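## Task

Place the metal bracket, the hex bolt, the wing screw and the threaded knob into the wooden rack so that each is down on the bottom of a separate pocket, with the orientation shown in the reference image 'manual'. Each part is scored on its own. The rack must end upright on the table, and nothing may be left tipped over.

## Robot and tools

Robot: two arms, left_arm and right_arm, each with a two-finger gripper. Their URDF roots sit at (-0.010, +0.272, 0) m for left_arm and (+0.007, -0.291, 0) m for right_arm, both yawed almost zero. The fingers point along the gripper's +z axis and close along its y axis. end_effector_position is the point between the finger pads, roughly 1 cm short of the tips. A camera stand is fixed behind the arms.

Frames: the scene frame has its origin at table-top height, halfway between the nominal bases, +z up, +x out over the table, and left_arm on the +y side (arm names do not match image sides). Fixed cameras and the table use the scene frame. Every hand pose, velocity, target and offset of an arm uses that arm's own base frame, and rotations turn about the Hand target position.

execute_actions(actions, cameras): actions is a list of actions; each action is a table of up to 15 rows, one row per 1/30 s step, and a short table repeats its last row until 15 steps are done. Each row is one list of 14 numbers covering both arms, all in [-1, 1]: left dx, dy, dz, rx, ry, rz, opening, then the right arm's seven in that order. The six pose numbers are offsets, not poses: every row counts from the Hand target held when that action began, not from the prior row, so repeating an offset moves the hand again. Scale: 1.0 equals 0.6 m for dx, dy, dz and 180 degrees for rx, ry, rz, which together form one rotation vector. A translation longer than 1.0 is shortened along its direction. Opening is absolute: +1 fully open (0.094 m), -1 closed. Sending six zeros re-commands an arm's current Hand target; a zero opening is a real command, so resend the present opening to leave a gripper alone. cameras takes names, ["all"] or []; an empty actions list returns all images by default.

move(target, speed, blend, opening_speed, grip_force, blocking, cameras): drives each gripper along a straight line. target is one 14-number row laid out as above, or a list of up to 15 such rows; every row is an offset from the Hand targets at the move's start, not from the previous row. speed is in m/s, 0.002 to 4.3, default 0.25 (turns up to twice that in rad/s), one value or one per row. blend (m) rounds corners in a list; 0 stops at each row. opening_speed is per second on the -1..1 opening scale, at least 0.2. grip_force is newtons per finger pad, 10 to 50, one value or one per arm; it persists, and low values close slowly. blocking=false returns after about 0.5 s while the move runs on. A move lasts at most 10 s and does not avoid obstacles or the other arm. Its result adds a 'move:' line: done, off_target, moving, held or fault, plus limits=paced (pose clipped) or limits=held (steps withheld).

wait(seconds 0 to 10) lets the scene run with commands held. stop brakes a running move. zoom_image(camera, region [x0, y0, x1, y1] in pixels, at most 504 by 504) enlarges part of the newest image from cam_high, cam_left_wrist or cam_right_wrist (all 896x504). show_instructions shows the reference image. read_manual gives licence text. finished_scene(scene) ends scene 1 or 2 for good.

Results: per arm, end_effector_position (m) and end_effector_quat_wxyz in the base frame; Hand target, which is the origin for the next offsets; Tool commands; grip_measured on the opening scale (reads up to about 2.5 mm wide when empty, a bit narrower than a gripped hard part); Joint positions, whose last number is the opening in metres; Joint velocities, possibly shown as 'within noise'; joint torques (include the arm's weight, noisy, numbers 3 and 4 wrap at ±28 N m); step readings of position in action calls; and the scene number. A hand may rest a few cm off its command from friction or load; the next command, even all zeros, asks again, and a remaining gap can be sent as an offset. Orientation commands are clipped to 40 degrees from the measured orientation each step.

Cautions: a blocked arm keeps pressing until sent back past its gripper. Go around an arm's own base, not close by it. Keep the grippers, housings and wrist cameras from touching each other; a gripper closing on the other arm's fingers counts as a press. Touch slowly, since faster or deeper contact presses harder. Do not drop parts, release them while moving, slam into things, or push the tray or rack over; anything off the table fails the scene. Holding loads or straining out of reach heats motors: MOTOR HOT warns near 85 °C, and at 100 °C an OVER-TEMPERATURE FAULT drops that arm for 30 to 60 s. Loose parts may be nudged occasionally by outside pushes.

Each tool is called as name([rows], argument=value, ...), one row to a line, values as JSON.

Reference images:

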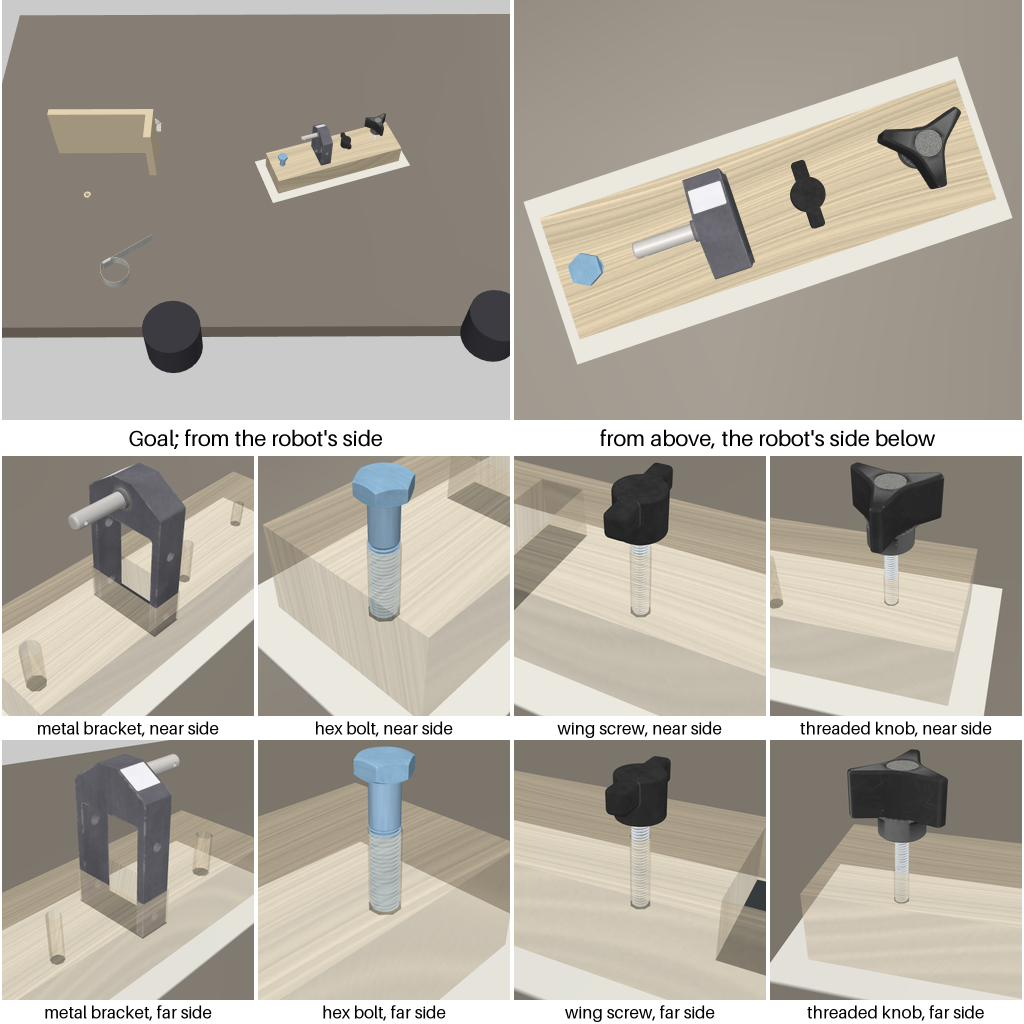

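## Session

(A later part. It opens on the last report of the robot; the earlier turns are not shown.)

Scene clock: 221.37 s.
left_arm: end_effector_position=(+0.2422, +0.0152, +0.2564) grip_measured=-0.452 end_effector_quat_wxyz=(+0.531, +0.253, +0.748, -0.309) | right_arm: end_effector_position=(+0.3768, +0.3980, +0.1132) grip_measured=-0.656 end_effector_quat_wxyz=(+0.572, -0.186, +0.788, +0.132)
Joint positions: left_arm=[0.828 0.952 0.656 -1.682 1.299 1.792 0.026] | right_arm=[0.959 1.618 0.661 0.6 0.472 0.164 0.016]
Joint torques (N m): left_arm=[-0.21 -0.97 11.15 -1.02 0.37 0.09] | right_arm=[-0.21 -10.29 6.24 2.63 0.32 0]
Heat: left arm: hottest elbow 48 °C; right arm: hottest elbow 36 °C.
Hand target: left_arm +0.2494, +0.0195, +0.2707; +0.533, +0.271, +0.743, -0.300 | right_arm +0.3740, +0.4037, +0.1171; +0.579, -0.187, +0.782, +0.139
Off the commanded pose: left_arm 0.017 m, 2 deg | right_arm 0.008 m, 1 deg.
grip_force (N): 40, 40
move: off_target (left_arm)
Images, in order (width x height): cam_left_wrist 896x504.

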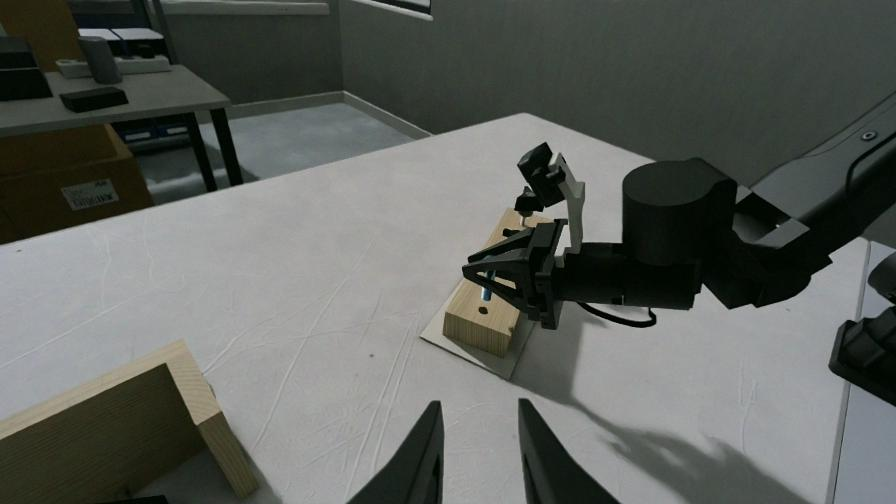

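move([
  [0,0,0,0,0,0,-0.45,-0.001,0.0,-0.018,0,0,0,-1],
], speed=0.1, cameras=["cam_left_wrist"])

zoom_image(camera="cam_left_wrist", region=[450, 270, 520, 325])

Scene clock: 222.67 s.
left_arm: end_effector_position=(+0.2422, +0.0152, +0.2564) grip_measured=-0.452 end_effector_quat_wxyz=(+0.531, +0.253, +0.748, -0.309) | right_arm: end_effector_position=(+0.3771, +0.3988, +0.1049) grip_measured=-0.656 end_effector_quat_wxyz=(+0.573, -0.185, +0.787, +0.134)
Joint positions: left_arm=[0.828 0.952 0.656 -1.682 1.299 1.792 0.026] | right_arm=[0.959 1.646 0.657 0.637 0.474 0.164 0.016]
Joint torques (N m): left_arm=[0.21 -1.38 11.17 -0.98 0.36 0.09] | right_arm=[-0.21 -10.23 5.83 2.62 0.32 0]
Heat: left arm: hottest elbow 48 °C; right arm: hottest elbow 36 °C.
Hand target: left_arm +0.2494, +0.0195, +0.2707; +0.533, +0.271, +0.743, -0.300 | right_arm +0.3733, +0.4038, +0.1062; +0.579, -0.187, +0.782, +0.139
Off the commanded pose: left_arm 0.017 m, 2 deg | right_arm 0.006 m, 1 deg.
grip_force (N): 40, 40
move: off_target (left_arm)
Images, in order (width x height): cam_left_wrist 896x504.

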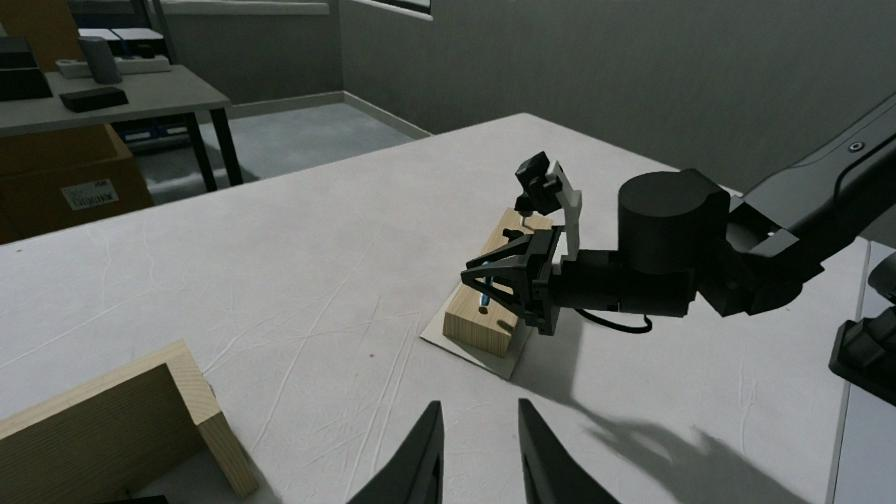

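Scaled by 7.200 from the camera's 896x504 image, which has a finer 1280x720 frame.

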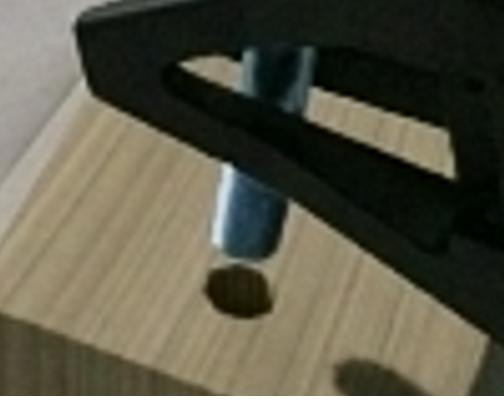

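move([
  [0,0,0,0,0,0,-0.45,-0.001,0.0,-0.012,0,0,0,-1],
], speed=0.1, cameras=["cam_left_wrist"])

zoom_image(camera="cam_left_wrist", region=[450, 270, 520, 325])

Scene clock: 223.80 s.
left_arm: end_effector_position=(+0.2422, +0.0152, +0.2564) grip_measured=-0.452 end_effector_quat_wxyz=(+0.531, +0.253, +0.748, -0.309) | right_arm: end_effector_position=(+0.3766, +0.3989, +0.0981) grip_measured=-0.656 end_effector_quat_wxyz=(+0.574, -0.185, +0.787, +0.134)
Joint positions: left_arm=[0.828 0.952 0.656 -1.682 1.299 1.792 0.026] | right_arm=[0.96 1.666 0.654 0.661 0.475 0.164 0.016]
Joint torques (N m): left_arm=[0.21 -0.73 11.1 -0.99 0.36 0.08] | right_arm=[-0.21 -10.29 5.64 2.67 0.32 0]
Heat: left arm: hottest elbow 48 °C; right arm: hottest elbow 36 °C.
Hand target: left_arm +0.2494, +0.0195, +0.2707; +0.533, +0.271, +0.743, -0.300 | right_arm +0.3728, +0.4038, +0.0992; +0.579, -0.187, +0.782, +0.139
Off the commanded pose: left_arm 0.017 m, 2 deg | right_arm 0.006 m, 1 deg.
grip_force (N): 40, 40
move: off_target (left_arm)
Images, in order (width x height): cam_left_wrist 896x504.

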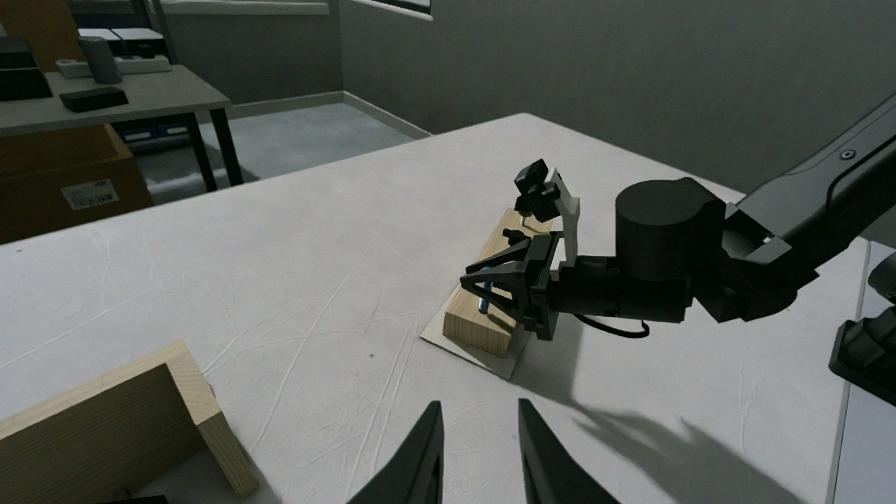

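Scaled by 7.200 from the camera's 896x504 image, which has a finer 1280x720 frame.

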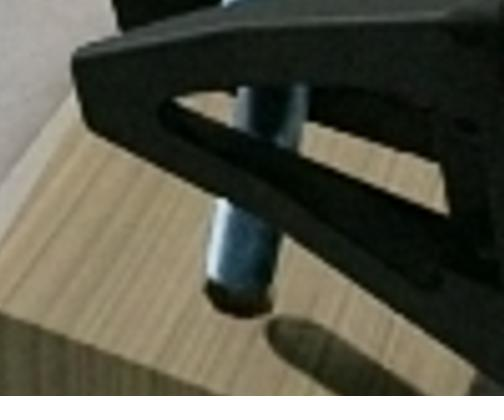

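move([
  [0,0,0,0,0,0,-0.45,0.0008,-0.0012,-0.03,0,0,0,-1],
], speed=0.06, cameras=["cam_left_wrist"])

zoom_image(camera="cam_left_wrist", region=[450, 270, 520, 325])

Scene clock: 225.03 s.
left_arm: end_effector_position=(+0.2422, +0.0152, +0.2564) grip_measured=-0.452 end_effector_quat_wxyz=(+0.531, +0.253, +0.748, -0.309) | right_arm: end_effector_position=(+0.3792, +0.4014, +0.0922) grip_measured=-0.656 end_effector_quat_wxyz=(+0.584, -0.177, +0.780, +0.140)
Joint positions: left_arm=[0.828 0.952 0.656 -1.682 1.299 1.792 0.026] | right_arm=[0.96 1.708 0.653 0.734 0.479 0.164 0.016]
Joint torques (N m): left_arm=[0.15 -0.79 11.11 -0.99 0.4 0.1] | right_arm=[-0.26 -9.29 4.85 2.47 0.08 -0.01]
Heat: left arm: hottest elbow 49 °C; right arm: hottest elbow 36 °C.
Hand target: left_arm +0.2494, +0.0195, +0.2707; +0.533, +0.271, +0.743, -0.300 | right_arm +0.3732, +0.4031, +0.0812; +0.579, -0.187, +0.782, +0.139
Off the commanded pose: left_arm 0.017 m, 2 deg | right_arm 0.013 m, 1 deg.
grip_force (N): 40, 40
move: off_target (left_arm, right_arm)
Images, in order (width x height): cam_left_wrist 896x504.

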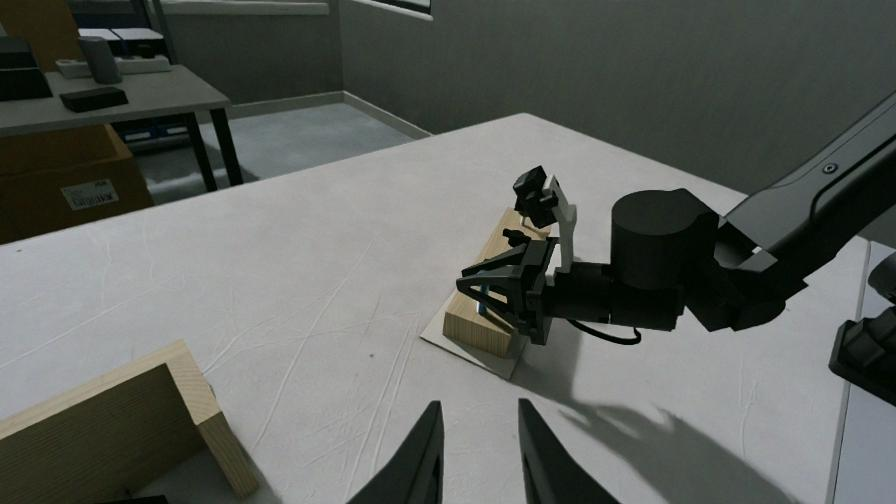

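Scaled by 7.200 from the camera's 896x504 image, which has a finer 1280x720 frame.

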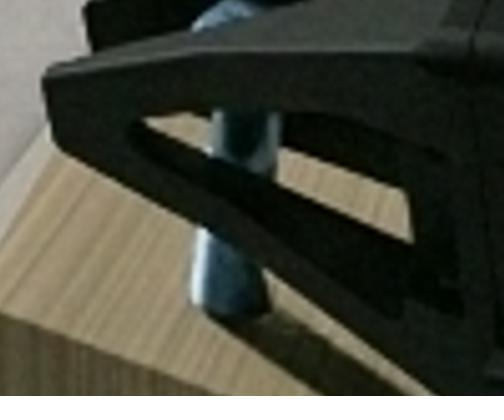

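move([
  [0,0,0,0,0,0,-0.45,0.001,-0.0015,0.08,0,0,0,-1],
  [0,0,0,0,0,0,-0.45,0.001,-0.0015,0.025,0,0,0,-1],
], speed=0.1, cameras=["cam_left_wrist"])

zoom_image(camera="cam_left_wrist", region=[450, 270, 520, 325])

Scene clock: 227.43 s.
left_arm: end_effector_position=(+0.2422, +0.0152, +0.2564) grip_measured=-0.452 end_effector_quat_wxyz=(+0.531, +0.253, +0.748, -0.309) | right_arm: end_effector_position=(+0.3763, +0.3974, +0.0936) grip_measured=-0.656 end_effector_quat_wxyz=(+0.573, -0.184, +0.787, +0.132)
Joint positions: left_arm=[0.828 0.952 0.656 -1.682 1.299 1.792 0.026] | right_arm=[0.96 1.677 0.649 0.674 0.479 0.164 0.016]
Joint torques (N m): left_arm=[-0.09 -1.26 11.08 -1.01 0.37 0.09] | right_arm=[-0.5 -10.58 5.64 2.8 0.02 -0.01]
Heat: left arm: hottest elbow 49 °C; right arm: hottest elbow 36 °C.
Hand target: left_arm +0.2494, +0.0195, +0.2707; +0.533, +0.271, +0.743, -0.300 | right_arm +0.3739, +0.4022, +0.0962; +0.579, -0.187, +0.782, +0.139
Off the commanded pose: left_arm 0.017 m, 2 deg | right_arm 0.006 m, 1 deg.
grip_force (N): 40, 40
move: off_target (left_arm)
Images, in order (width x height): cam_left_wrist 896x504.

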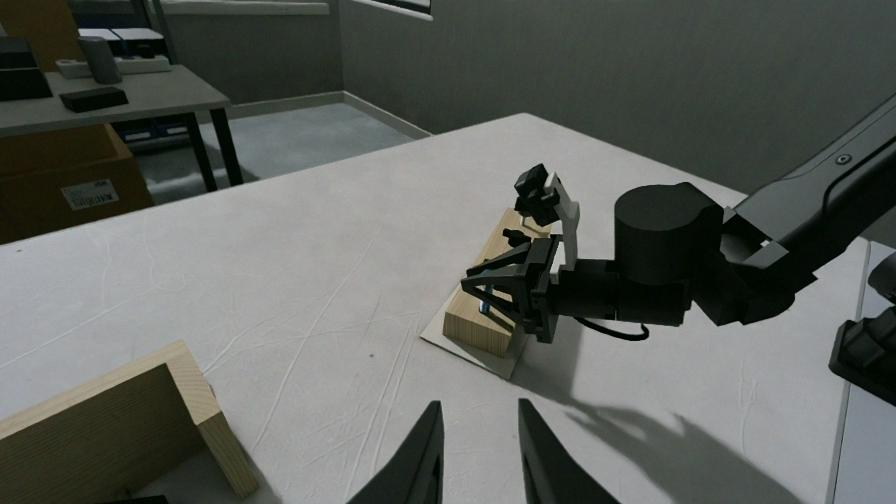

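Scaled by 7.200 from the camera's 896x504 image, which has a finer 1280x720 frame.

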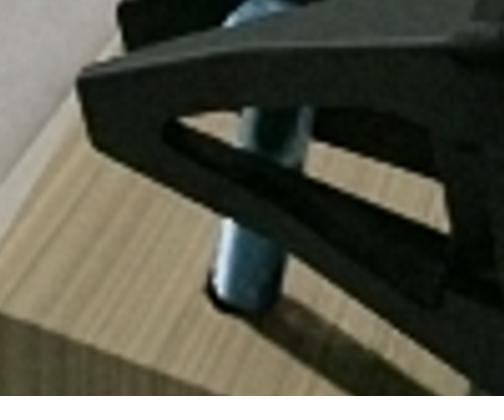

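move([
  [0,0,0,0,0,0,-0.45,0.0025,-0.0015,0.03,0,0,0,-1],
  [0,0,0,0,0,0,-0.45,0.0025,-0.0015,-0.025,0,0,0,-1],
], speed=0.06, cameras=["cam_left_wrist"])

zoom_image(camera="cam_left_wrist", region=[450, 270, 520, 325])

Scene clock: 229.70 s.
left_arm: end_effector_position=(+0.2422, +0.0152, +0.2564) grip_measured=-0.452 end_effector_quat_wxyz=(+0.531, +0.253, +0.748, -0.309) | right_arm: end_effector_position=(+0.3782, +0.4009, +0.0919) grip_measured=-0.656 end_effector_quat_wxyz=(+0.583, -0.180, +0.779, +0.141)
Joint positions: left_arm=[0.828 0.952 0.656 -1.682 1.299 1.792 0.026] | right_arm=[0.96 1.706 0.649 0.737 0.475 0.16 0.016]
Joint torques (N m): left_arm=[0.09 -1.2 11.15 -0.99 0.37 0.09] | right_arm=[-0.79 -8.82 5.08 2.36 -0.04 0.02]
Heat: left arm: hottest elbow 49 °C; right arm: hottest elbow 36 °C.
Hand target: left_arm +0.2494, +0.0195, +0.2707; +0.533, +0.271, +0.743, -0.300 | right_arm +0.3754, +0.4013, +0.0811; +0.579, -0.187, +0.782, +0.139
Off the commanded pose: left_arm 0.017 m, 2 deg | right_arm 0.011 m, 1 deg.
grip_force (N): 40, 40
move: off_target (left_arm, right_arm)
Images, in order (width x height): cam_left_wrist 896x504.

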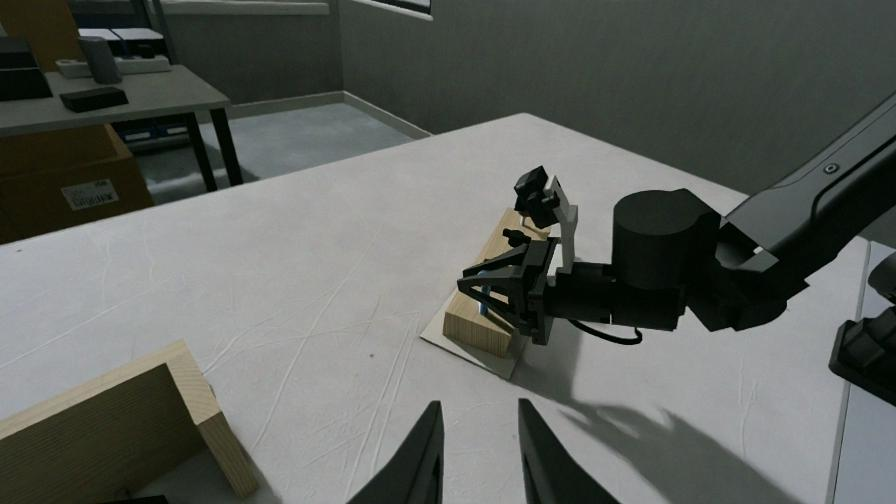

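Scaled by 7.200 from the camera's 896x504 image, which has a finer 1280x720 frame.

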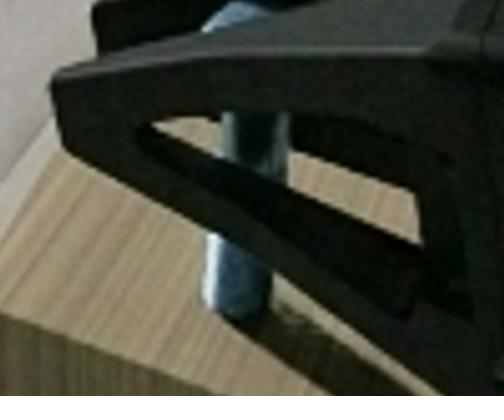

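move([
  [0,0,0,0,0,0,-0.45,0.004,-0.007,0.06,0,0,0,-1],
  [0,0,0,0,0,0,-0.45,0.002,-0.005,0.018,0,0,0,-1],
], speed=0.1, cameras=["cam_left_wrist"])

zoom_image(camera="cam_left_wrist", region=[450, 270, 520, 325])

Scene clock: 231.70 s.
left_arm: end_effector_position=(+0.2422, +0.0152, +0.2564) grip_measured=-0.452 end_effector_quat_wxyz=(+0.531, +0.253, +0.748, -0.309) | right_arm: end_effector_position=(+0.3750, +0.3992, +0.0924) grip_measured=-0.656 end_effector_quat_wxyz=(+0.574, -0.188, +0.785, +0.137)
Joint positions: left_arm=[0.828 0.952 0.656 -1.682 1.299 1.792 0.026] | right_arm=[0.96 1.683 0.646 0.692 0.465 0.159 0.016]
Joint torques (N m): left_arm=[0.15 -0.97 11.15 -1.03 0.35 0.08] | right_arm=[-1.38 -10.17 5.45 2.78 0.13 -0.01]
Heat: left arm: hottest elbow 49 °C; right arm: hottest elbow 35 °C.
Hand target: left_arm +0.2494, +0.0195, +0.2707; +0.533, +0.271, +0.743, -0.300 | right_arm +0.3766, +0.3982, +0.0919; +0.579, -0.187, +0.782, +0.139
Off the commanded pose: left_arm 0.017 m, 2 deg | right_arm 0.002 m, 1 deg.
grip_force (N): 40, 40
move: off_target (left_arm)
Images, in order (width x height): cam_left_wrist 896x504.

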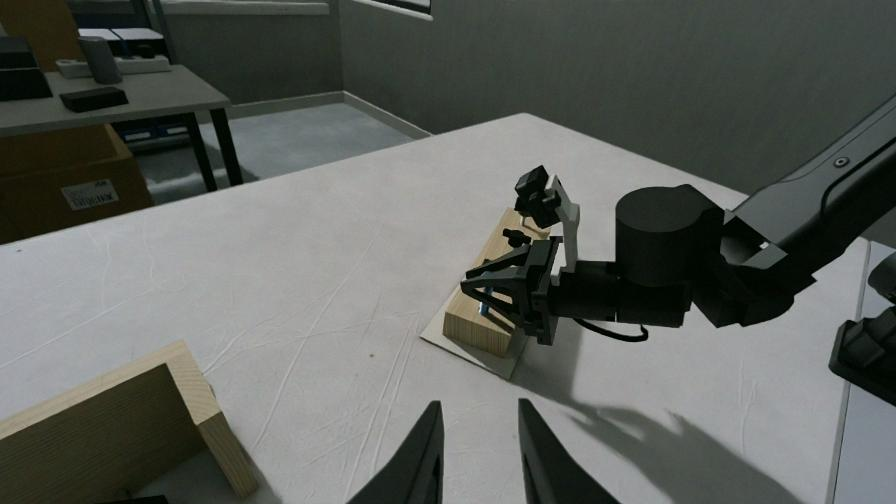

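Scaled by 7.200 from the camera's 896x504 image, which has a finer 1280x720 frame.

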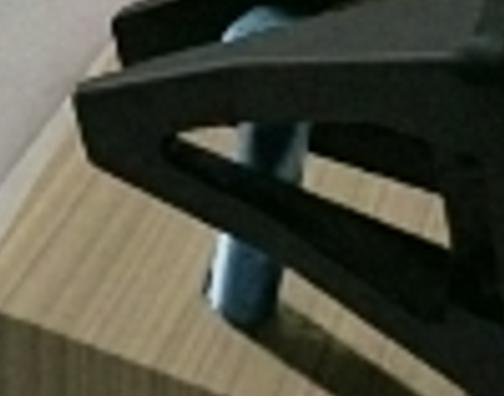

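move([
  [0,0,0,0,0,0,-0.45,0.018,-0.018,0.06,0,0,0,-1],
  [0,0,0,0,0,0,-0.45,0.01,-0.01,0.012,0,0,0,-1],
], speed=0.1)

Scene clock: 233.80 s.
left_arm: end_effector_position=(+0.2422, +0.0152, +0.2564) grip_measured=-0.452 end_effector_quat_wxyz=(+0.531, +0.253, +0.748, -0.309) | right_arm: end_effector_position=(+0.3834, +0.3889, +0.0952) grip_measured=-0.656 end_effector_quat_wxyz=(+0.571, -0.188, +0.788, +0.134)
Joint positions: left_arm=[0.828 0.952 0.656 -1.682 1.299 1.792 0.026] | right_arm=[0.93 1.664 0.641 0.672 0.44 0.151 0.016]
Joint torques (N m): left_arm=[-0.03 -1.44 11.07 -1.01 0.38 0.09] | right_arm=[-0.67 -10.52 5.76 2.67 0.31 0.01]
Heat: left arm: hottest elbow 50 °C; right arm: hottest elbow 35 °C.
Hand target: left_arm +0.2494, +0.0195, +0.2707; +0.533, +0.271, +0.743, -0.300 | right_arm +0.3826, +0.3923, +0.0991; +0.579, -0.186, +0.782, +0.139
Off the commanded pose: left_arm 0.017 m, 2 deg | right_arm 0.005 m, 1 deg.
grip_force (N): 40, 40
move: off_target (left_arm)

move([
  [0,0,0,0,0,0,-0.45,-0.0115,0.015,0.03,0,0,0,-1],
  [0,0,0,0,0,0,-0.45,-0.0115,0.015,0.0,0,0,0,-1],
], speed=0.1)

Scene clock: 235.70 s.
left_arm: end_effector_position=(+0.2422, +0.0152, +0.2564) grip_measured=-0.452 end_effector_quat_wxyz=(+0.531, +0.253, +0.748, -0.309) | right_arm: end_effector_position=(+0.3763, +0.3929, +0.0926) grip_measured=-0.656 end_effector_quat_wxyz=(+0.570, -0.192, +0.789, +0.128)
Joint positions: left_arm=[0.828 0.952 0.656 -1.682 1.299 1.792 0.026] | right_arm=[0.952 1.667 0.641 0.664 0.466 0.151 0.016]
Joint torques (N m): left_arm=[0.15 -0.91 11.15 -1.05 0.38 0.11] | right_arm=[-0.21 -10.34 6.5 2.71 0.31 0.12]
Heat: left arm: hottest elbow 50 °C; right arm: hottest elbow 35 °C.
Hand target: left_arm +0.2494, +0.0195, +0.2707; +0.533, +0.271, +0.743, -0.300 | right_arm +0.3757, +0.4013, +0.0992; +0.579, -0.187, +0.782, +0.139
Off the commanded pose: left_arm 0.017 m, 2 deg | right_arm 0.011 m, 2 deg.
grip_force (N): 40, 40
move: off_target (left_arm, right_arm)

move([
  [0,0,0,0,0,0,-0.45,0.0,0.0,-0.04,0,0,0,-1],
], speed=0.06, cameras=["cam_left_wrist"])

zoom_image(camera="cam_left_wrist", region=[450, 270, 520, 325])

Scene clock: 236.90 s.
left_arm: end_effector_position=(+0.2422, +0.0152, +0.2564) grip_measured=-0.452 end_effector_quat_wxyz=(+0.531, +0.253, +0.748, -0.309) | right_arm: end_effector_position=(+0.3803, +0.3970, +0.0909) grip_measured=-0.656 end_effector_quat_wxyz=(+0.589, -0.179, +0.776, +0.141)
Joint positions: left_arm=[0.828 0.952 0.656 -1.682 1.299 1.792 0.026] | right_arm=[0.952 1.714 0.641 0.769 0.472 0.151 0.016]
Joint torques (N m): left_arm=[-0.15 -1.2 11.12 -1.1 0.38 0.08] | right_arm=[-0.26 -8.41 5.53 1.77 0.09 0.12]
Heat: left arm: hottest elbow 50 °C; right arm: hottest elbow 35 °C.
Hand target: left_arm +0.2494, +0.0195, +0.2707; +0.533, +0.271, +0.743, -0.300 | right_arm +0.3757, +0.4013, +0.0753; +0.579, -0.186, +0.782, +0.139
Off the commanded pose: left_arm 0.017 m, 2 deg | right_arm 0.017 m, 2 deg.
grip_force (N): 40, 40
move: off_target (left_arm, right_arm)
Images, in order (width x height): cam_left_wrist 896x504.

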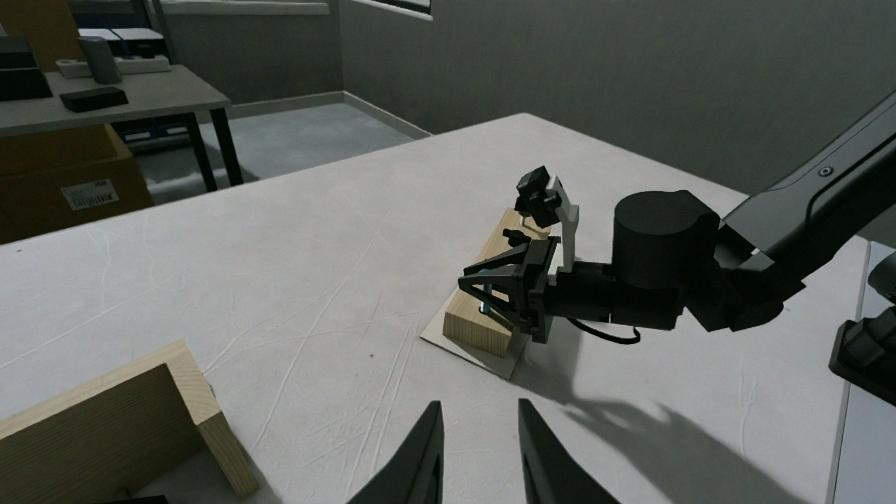

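Scaled by 7.200 from the camera's 896x504 image, which has a finer 1280x720 frame.

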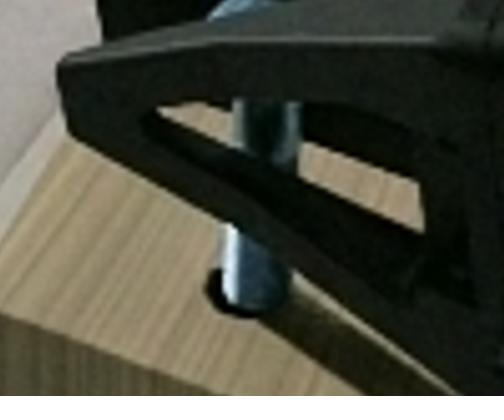

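move([
  [0,0,0,0,0,0,-0.45,0.011,0.003,0.0,0,0,0,-1],
], speed=0.03, cameras=["cam_left_wrist"])

zoom_image(camera="cam_left_wrist", region=[450, 270, 520, 325])

Scene clock: 237.83 s.
left_arm: end_effector_position=(+0.2422, +0.0152, +0.2564) grip_measured=-0.452 end_effector_quat_wxyz=(+0.531, +0.253, +0.748, -0.309) | right_arm: end_effector_position=(+0.3803, +0.3971, +0.0906) grip_measured=-0.656 end_effector_quat_wxyz=(+0.589, -0.178, +0.776, +0.141)
Joint positions: left_arm=[0.828 0.952 0.656 -1.682 1.299 1.792 0.026] | right_arm=[0.952 1.716 0.641 0.772 0.471 0.151 0.016]
Joint torques (N m): left_arm=[0.03 -1.03 11.21 -0.98 0.38 0.1] | right_arm=[-0.97 -7.71 6.65 1.68 -0.3 0.07]
Heat: left arm: hottest elbow 50 °C; right arm: hottest elbow 35 °C.
Hand target: left_arm +0.2494, +0.0195, +0.2707; +0.533, +0.271, +0.743, -0.300 | right_arm +0.3823, +0.4031, +0.0753; +0.579, -0.186, +0.782, +0.139
Off the commanded pose: left_arm 0.017 m, 2 deg | right_arm 0.017 m, 2 deg.
grip_force (N): 40, 40
move: off_target (left_arm, right_arm)
Images, in order (width x height): cam_left_wrist 896x504.

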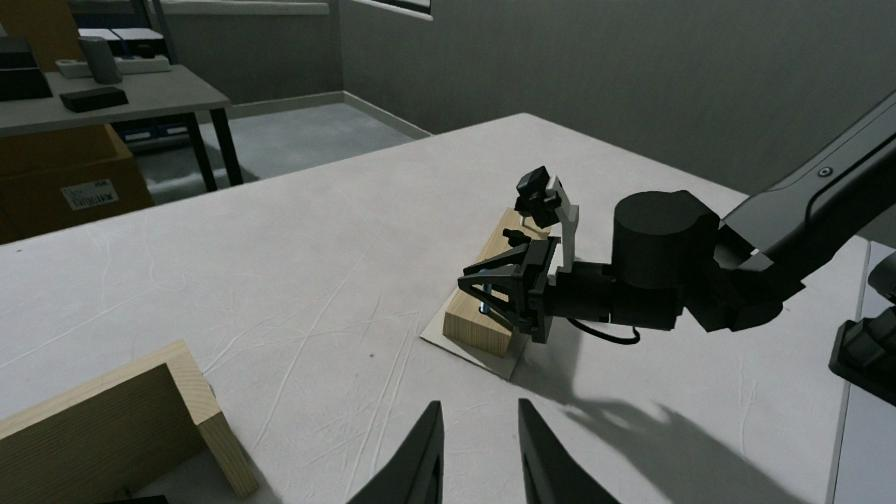

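Scaled by 7.200 from the camera's 896x504 image, which has a finer 1280x720 frame.

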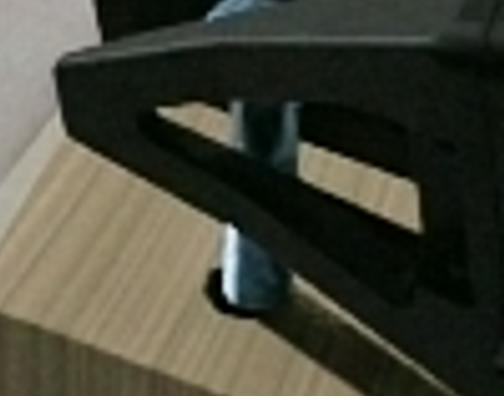

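move([
  [0,0,0,0,0,0,-0.45,0.012,0.012,0.014,0,0,0,-1],
], speed=0.03)

move([
  [0,0,0,0,0,0,-0.45,0.003,0.003,-0.02,0,0,0,-1],
], speed=0.06, cameras=["cam_left_wrist"])

zoom_image(camera="cam_left_wrist", region=[450, 270, 520, 325])

Scene clock: 238.90 s.
left_arm: end_effector_position=(+0.2422, +0.0152, +0.2564) grip_measured=-0.452 end_effector_quat_wxyz=(+0.531, +0.253, +0.748, -0.309) | right_arm: end_effector_position=(+0.3795, +0.3987, +0.0730) grip_measured=-0.656 end_effector_quat_wxyz=(+0.572, -0.191, +0.787, +0.131)
Joint positions: left_arm=[0.828 0.952 0.656 -1.682 1.299 1.792 0.026] | right_arm=[0.952 1.742 0.65 0.737 0.461 0.151 0.016]
Joint torques (N m): left_arm=[-0.21 -1.14 11.07 -1.01 0.35 0.09] | right_arm=[-1.2 -11.05 8.18 1.48 -0.05 0.05]
Heat: left arm: hottest elbow 50 °C; right arm: hottest elbow 35 °C.
Hand target: left_arm +0.2494, +0.0195, +0.2707; +0.533, +0.271, +0.743, -0.300 | right_arm +0.3895, +0.4103, +0.0835; +0.579, -0.187, +0.782, +0.139
Off the commanded pose: left_arm 0.017 m, 2 deg | right_arm 0.019 m, 1 deg.
grip_force (N): 40, 40
move: off_target (left_arm, right_arm)

Scene clock: 239.80 s.
left_arm: end_effector_position=(+0.2422, +0.0152, +0.2564) grip_measured=-0.452 end_effector_quat_wxyz=(+0.531, +0.253, +0.748, -0.309) | right_arm: end_effector_position=(+0.3821, +0.4018, +0.0724) grip_measured=-0.656 end_effector_quat_wxyz=(+0.576, -0.189, +0.784, +0.134)
Joint positions: left_arm=[0.828 0.952 0.656 -1.682 1.299 1.792 0.026] | right_arm=[0.952 1.757 0.659 0.756 0.462 0.151 0.016]
Joint torques (N m): left_arm=[0.38 -0.97 11.15 -1.02 0.39 0.08] | right_arm=[-1.26 -9.17 7.88 2.21 -0.11 0.04]
Heat: left arm: hottest elbow 50 °C; right arm: hottest elbow 35 °C.
Hand target: left_arm +0.2494, +0.0195, +0.2707; +0.533, +0.271, +0.743, -0.300 | right_arm +0.3913, +0.4120, +0.0715; +0.579, -0.186, +0.782, +0.139
Off the commanded pose: left_arm 0.017 m, 2 deg | right_arm 0.014 m, 1 deg.
grip_force (N): 40, 40
move: off_target (left_arm, right_arm)
Images, in order (width x height): cam_left_wrist 896x504.

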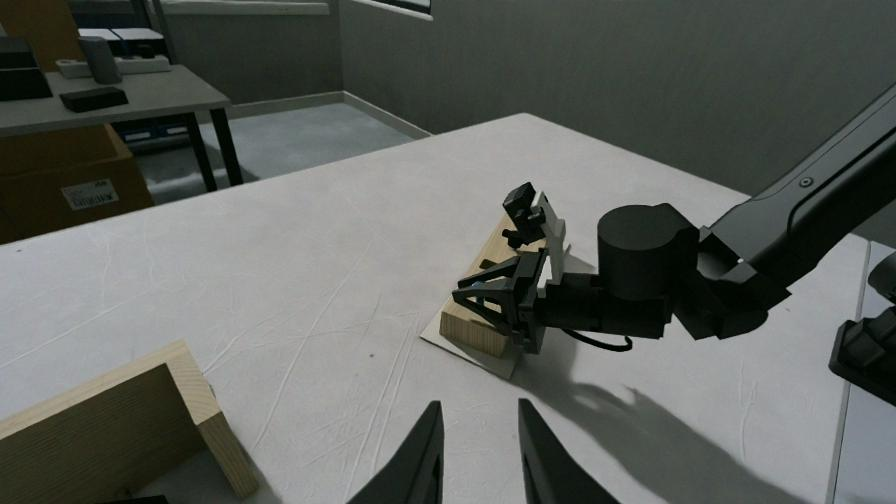

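Scaled by 7.200 from the camera's 896x504 image, which has a finer 1280x720 frame.

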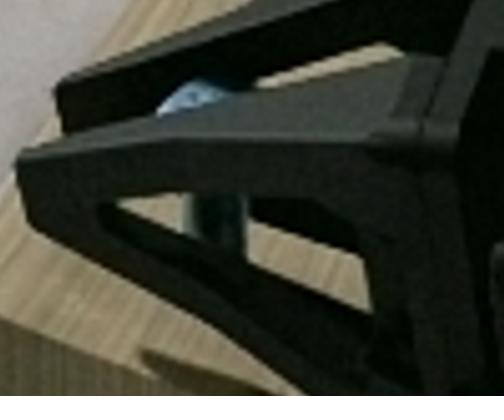

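move([
  [0,0,0,0,0,0,-0.45,-0.015,-0.017,0.012,0,0,0,-0.45],
], speed=0.06)

move([
  [0,0,0,0,0,0,-0.45,-0.17,-0.088,0.07,0,0,0,-0.3],
], speed=0.12, cameras=["cam_left_wrist","cam_right_wrist"])

zoom_image(camera="cam_left_wrist", region=[420, 180, 600, 350])

Scene clock: 240.70 s.
left_arm: end_effector_position=(+0.2422, +0.0152, +0.2564) grip_measured=-0.452 end_effector_quat_wxyz=(+0.531, +0.253, +0.748, -0.309) | right_arm: end_effector_position=(+0.3817, +0.4018, +0.0686) grip_measured=-0.452 end_effector_quat_wxyz=(+0.573, -0.191, +0.786, +0.133)
Joint positions: left_arm=[0.828 0.952 0.656 -1.682 1.299 1.792 0.026] | right_arm=[0.952 1.765 0.659 0.756 0.46 0.151 0.026]
Joint torques (N m): left_arm=[-0.09 -0.38 11.17 -1.03 0.39 0.1] | right_arm=[-1.2 -13.39 4.93 1.84 0.07 0.06]
Heat: left arm: hottest elbow 50 °C; right arm: hottest elbow 35 °C.
Hand target: left_arm +0.2494, +0.0195, +0.2707; +0.533, +0.271, +0.743, -0.300 | right_arm +0.3823, +0.4018, +0.0787; +0.579, -0.186, +0.782, +0.139
Off the commanded pose: left_arm 0.017 m, 2 deg | right_arm 0.010 m, 1 deg.
grip_force (N): 40, 40
move: off_target (left_arm)

Scene clock: 242.47 s.
left_arm: end_effector_position=(+0.2422, +0.0152, +0.2564) grip_measured=-0.452 end_effector_quat_wxyz=(+0.531, +0.253, +0.748, -0.309) | right_arm: end_effector_position=(+0.2848, +0.3485, +0.1171) grip_measured=-0.301 end_effector_quat_wxyz=(+0.579, -0.189, +0.782, +0.133)
Joint positions: left_arm=[0.828 0.952 0.656 -1.682 1.299 1.792 0.026] | right_arm=[1.112 1.41 0.418 0.623 0.617 0.21 0.033]
Joint torques (N m): left_arm=[-0.03 -1.03 11.07 -1.14 0.39 0.06] | right_arm=[-0.26 -8.59 5.53 1.44 0.35 0.15]
Heat: left arm: hottest elbow 50 °C; right arm: hottest elbow 35 °C.
Hand target: left_arm +0.2494, +0.0195, +0.2707; +0.533, +0.271, +0.743, -0.300 | right_arm +0.2802, +0.3491, +0.1208; +0.579, -0.187, +0.782, +0.139
Off the commanded pose: left_arm 0.017 m, 2 deg | right_arm 0.006 m, 1 deg.
grip_force (N): 40, 40
move: off_target (left_arm)
Images, in order (width x height): cam_left_wrist 896x504, cam_right_wrist 896x504.

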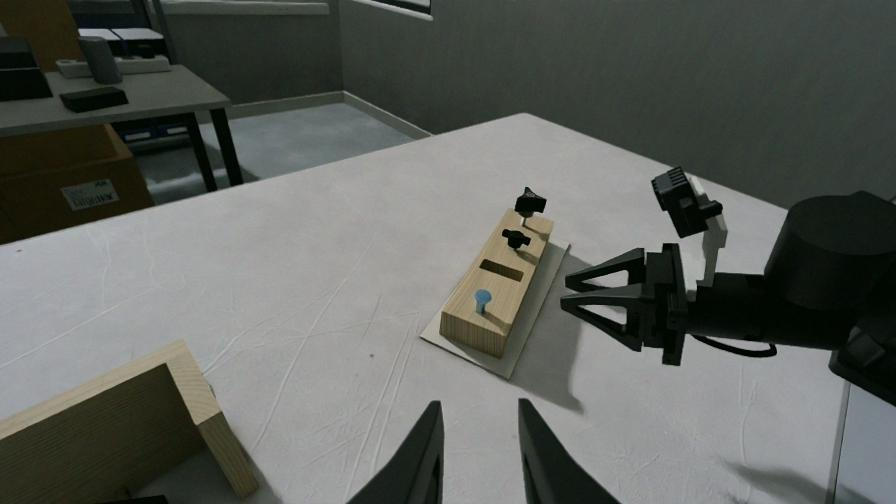

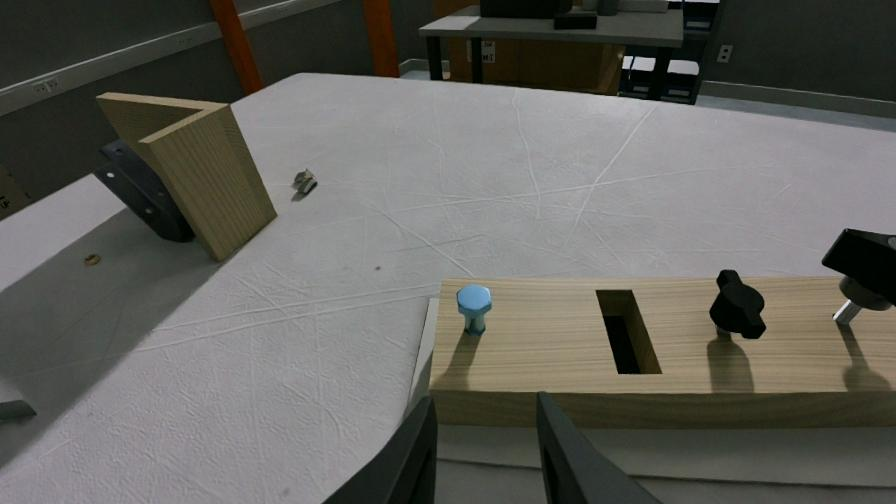

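Scaled by 2.800 from the camera's 896x504 image, which has a finer 1280x720 frame.

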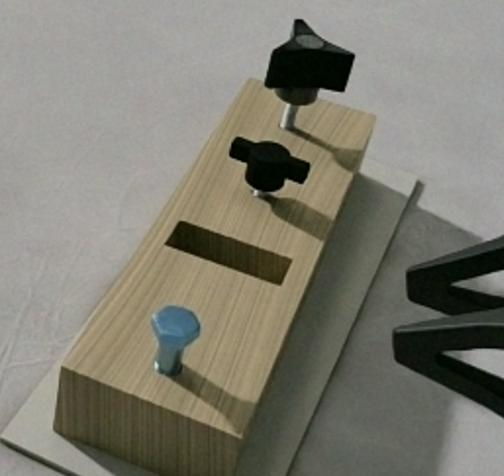

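move([
  [0.257,0.2425,-0.118,0.415,0.116,-0.235,0,0,-0.1,0.3,0,0,0,0],
], speed=0.35, cameras=["cam_left_wrist"])

Scene clock: 249.27 s.
left_arm: end_effector_position=(+0.3814, +0.1606, +0.1873) grip_measured=-0.002 end_effector_quat_wxyz=(-0.008, +0.698, +0.716, -0.023) | right_arm: end_effector_position=(+0.2710, +0.2824, +0.2624) grip_measured=-0.002 end_effector_quat_wxyz=(+0.561, -0.200, +0.794, +0.125)
Joint positions: left_arm=[0.401 1.472 1.264 -1.411 0.003 1.946 0.047] | right_arm=[1.034 0.798 0.538 -0.145 0.53 0.187 0.047]
Joint torques (N m): left_arm=[0.09 -9 11.97 0.38 -0.12 0.1] | right_arm=[-1.85 -3.37 14.49 1.37 0.03 -0.06]
Heat: left arm: hottest elbow 51 °C; right arm: hottest elbow 35 °C.
Hand target: left_arm +0.4035, +0.1651, +0.1998; +0.000, +0.707, +0.707, +0.000 | right_arm +0.2803, +0.2890, +0.3006; +0.579, -0.187, +0.782, +0.139
Off the commanded pose: left_arm 0.026 m, 3 deg | right_arm 0.040 m, 3 deg.
grip_force (N): 40, 40
move: off_target (left_arm, right_arm)
Images, in order (width x height): cam_left_wrist 896x504.

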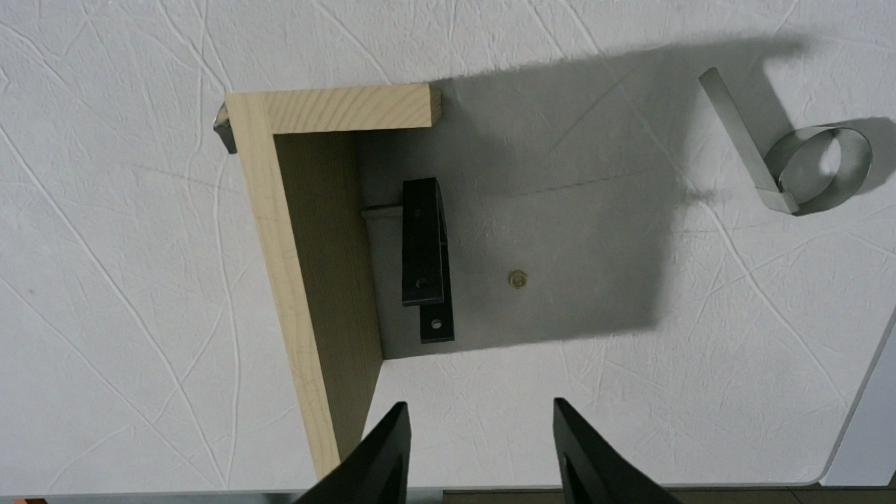

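move([
  [0.0125,-0.005,-0.10,0,0,0,-0.2,0,0,0,0,0,0,0],
  [0.0125,-0.005,-0.172,0,0,0,-0.2,0,0,0,0,0,0,0],
], speed=0.15, blend=0.01, cameras=["cam_left_wrist"])

Scene clock: 251.43 s.
left_arm: end_effector_position=(+0.4082, +0.1678, +0.1045) grip_measured=-0.198 end_effector_quat_wxyz=(+0.003, +0.701, +0.713, +0.002) | right_arm: end_effector_position=(+0.2710, +0.2824, +0.2624) grip_measured=-0.002 end_effector_quat_wxyz=(+0.561, -0.200, +0.794, +0.125)
Joint positions: left_arm=[0.392 1.575 1.153 -1.143 0.003 1.947 0.038] | right_arm=[1.034 0.798 0.538 -0.145 0.53 0.187 0.047]
Joint torques (N m): left_arm=[-0.09 -10.23 6.82 0.61 -0.08 -0.07] | right_arm=[-1.85 -3.31 14.46 1.46 0.03 -0.06]
Heat: left arm: hottest elbow 50 °C; right arm: hottest elbow 36 °C.
Hand target: left_arm +0.4112, +0.1621, +0.0967; +0.000, +0.707, +0.707, +0.000 | right_arm +0.2803, +0.2890, +0.3006; +0.579, -0.187, +0.782, +0.139
Off the commanded pose: left_arm 0.010 m, 1 deg | right_arm 0.040 m, 3 deg.
grip_force (N): 40, 40
move: off_target (right_arm)
Images, in order (width x height): cam_left_wrist 896x504.

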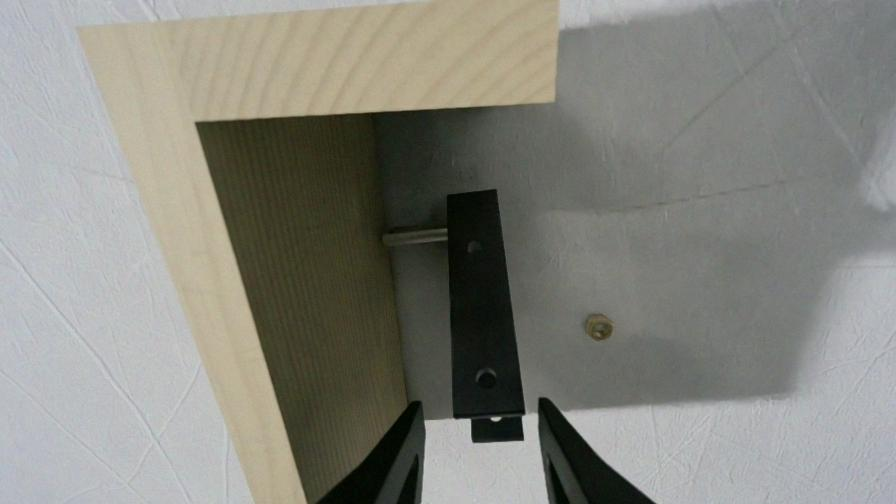

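move([
  [0,-0.012,-0.024,0,0,0,-0.2,0,0,0,0,0,0,0],
], speed=0.1, cameras=["cam_left_wrist"])

Scene clock: 252.60 s.
left_arm: end_effector_position=(+0.4098, +0.1610, +0.0937) grip_measured=-0.198 end_effector_quat_wxyz=(+0.004, +0.707, +0.708, +0.006) | right_arm: end_effector_position=(+0.2710, +0.2824, +0.2624) grip_measured=-0.002 end_effector_quat_wxyz=(+0.561, -0.200, +0.794, +0.125)
Joint positions: left_arm=[0.377 1.58 1.127 -1.104 0.003 1.946 0.038] | right_arm=[1.034 0.798 0.538 -0.145 0.53 0.187 0.047]
Joint torques (N m): left_arm=[-0.21 -9.82 6.61 0.62 -0.11 -0.19] | right_arm=[-1.85 -3.31 14.5 1.46 0.02 -0.07]
Heat: left arm: hottest elbow 50 °C; right arm: hottest elbow 37 °C.
Hand target: left_arm +0.4111, +0.1549, +0.0823; +0.000, +0.707, +0.707, +0.000 | right_arm +0.2803, +0.2890, +0.3006; +0.579, -0.187, +0.782, +0.139
Off the commanded pose: left_arm 0.013 m, 1 deg | right_arm 0.040 m, 3 deg.
grip_force (N): 40, 40
move: off_target (left_arm, right_arm)
Images, in order (width x height): cam_left_wrist 896x504.

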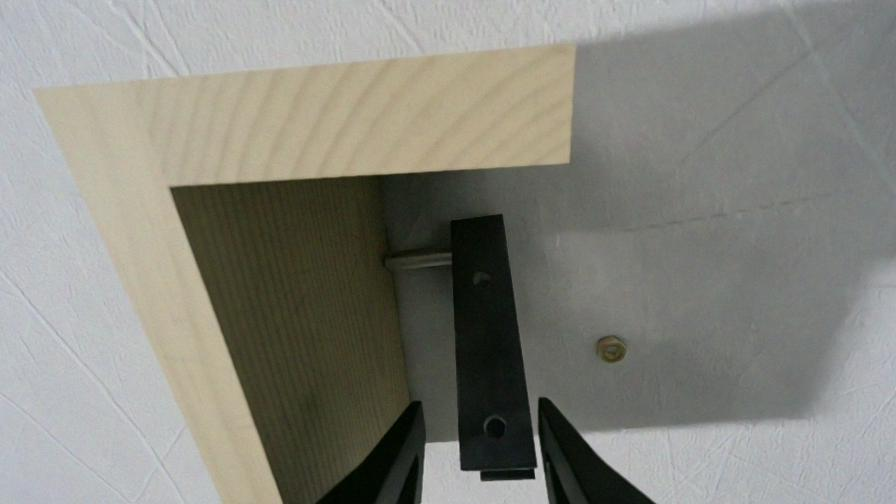

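move([
  [-0.009,0,-0.004,0,0,0,-0.2,0,0,0,0,0,0,0],
], speed=0.1, cameras=["cam_left_wrist"])

Scene clock: 253.60 s.
left_arm: end_effector_position=(+0.4051, +0.1591, +0.0877) grip_measured=-0.198 end_effector_quat_wxyz=(+0.003, +0.707, +0.708, +0.002) | right_arm: end_effector_position=(+0.2710, +0.2824, +0.2624) grip_measured=-0.002 end_effector_quat_wxyz=(+0.561, -0.200, +0.794, +0.125)
Joint positions: left_arm=[0.377 1.58 1.11 -1.095 0.003 1.946 0.038] | right_arm=[1.034 0.798 0.538 -0.145 0.53 0.187 0.047]
Joint torques (N m): left_arm=[0.26 -10.4 6.54 0.61 -0.1 -0.14] | right_arm=[-1.85 -3.37 14.49 1.46 0.02 -0.06]
Heat: left arm: hottest elbow 50 °C; right arm: hottest elbow 37 °C.
Hand target: left_arm +0.4057, +0.1549, +0.0799; +0.000, +0.707, +0.707, +0.000 | right_arm +0.2803, +0.2890, +0.3006; +0.579, -0.187, +0.782, +0.139
Off the commanded pose: left_arm 0.009 m, 0 deg | right_arm 0.040 m, 3 deg.
grip_force (N): 40, 40
move: off_target (right_arm)
Images, in order (width x height): cam_left_wrist 896x504.

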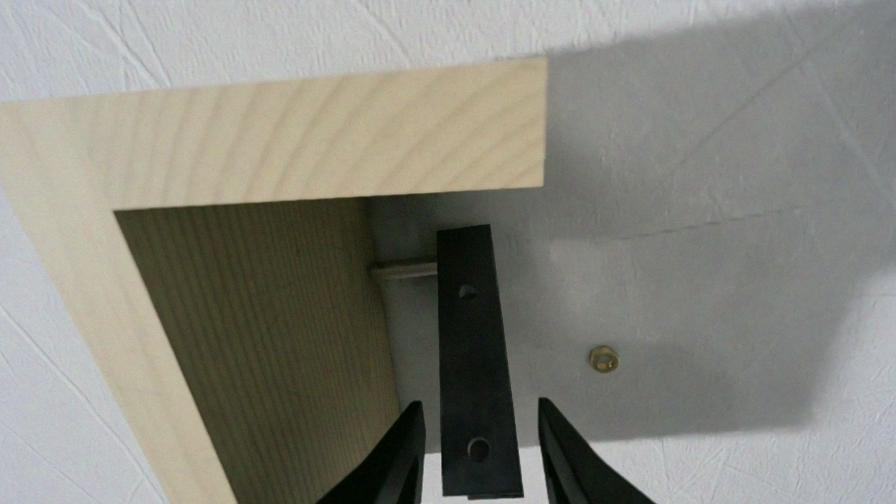

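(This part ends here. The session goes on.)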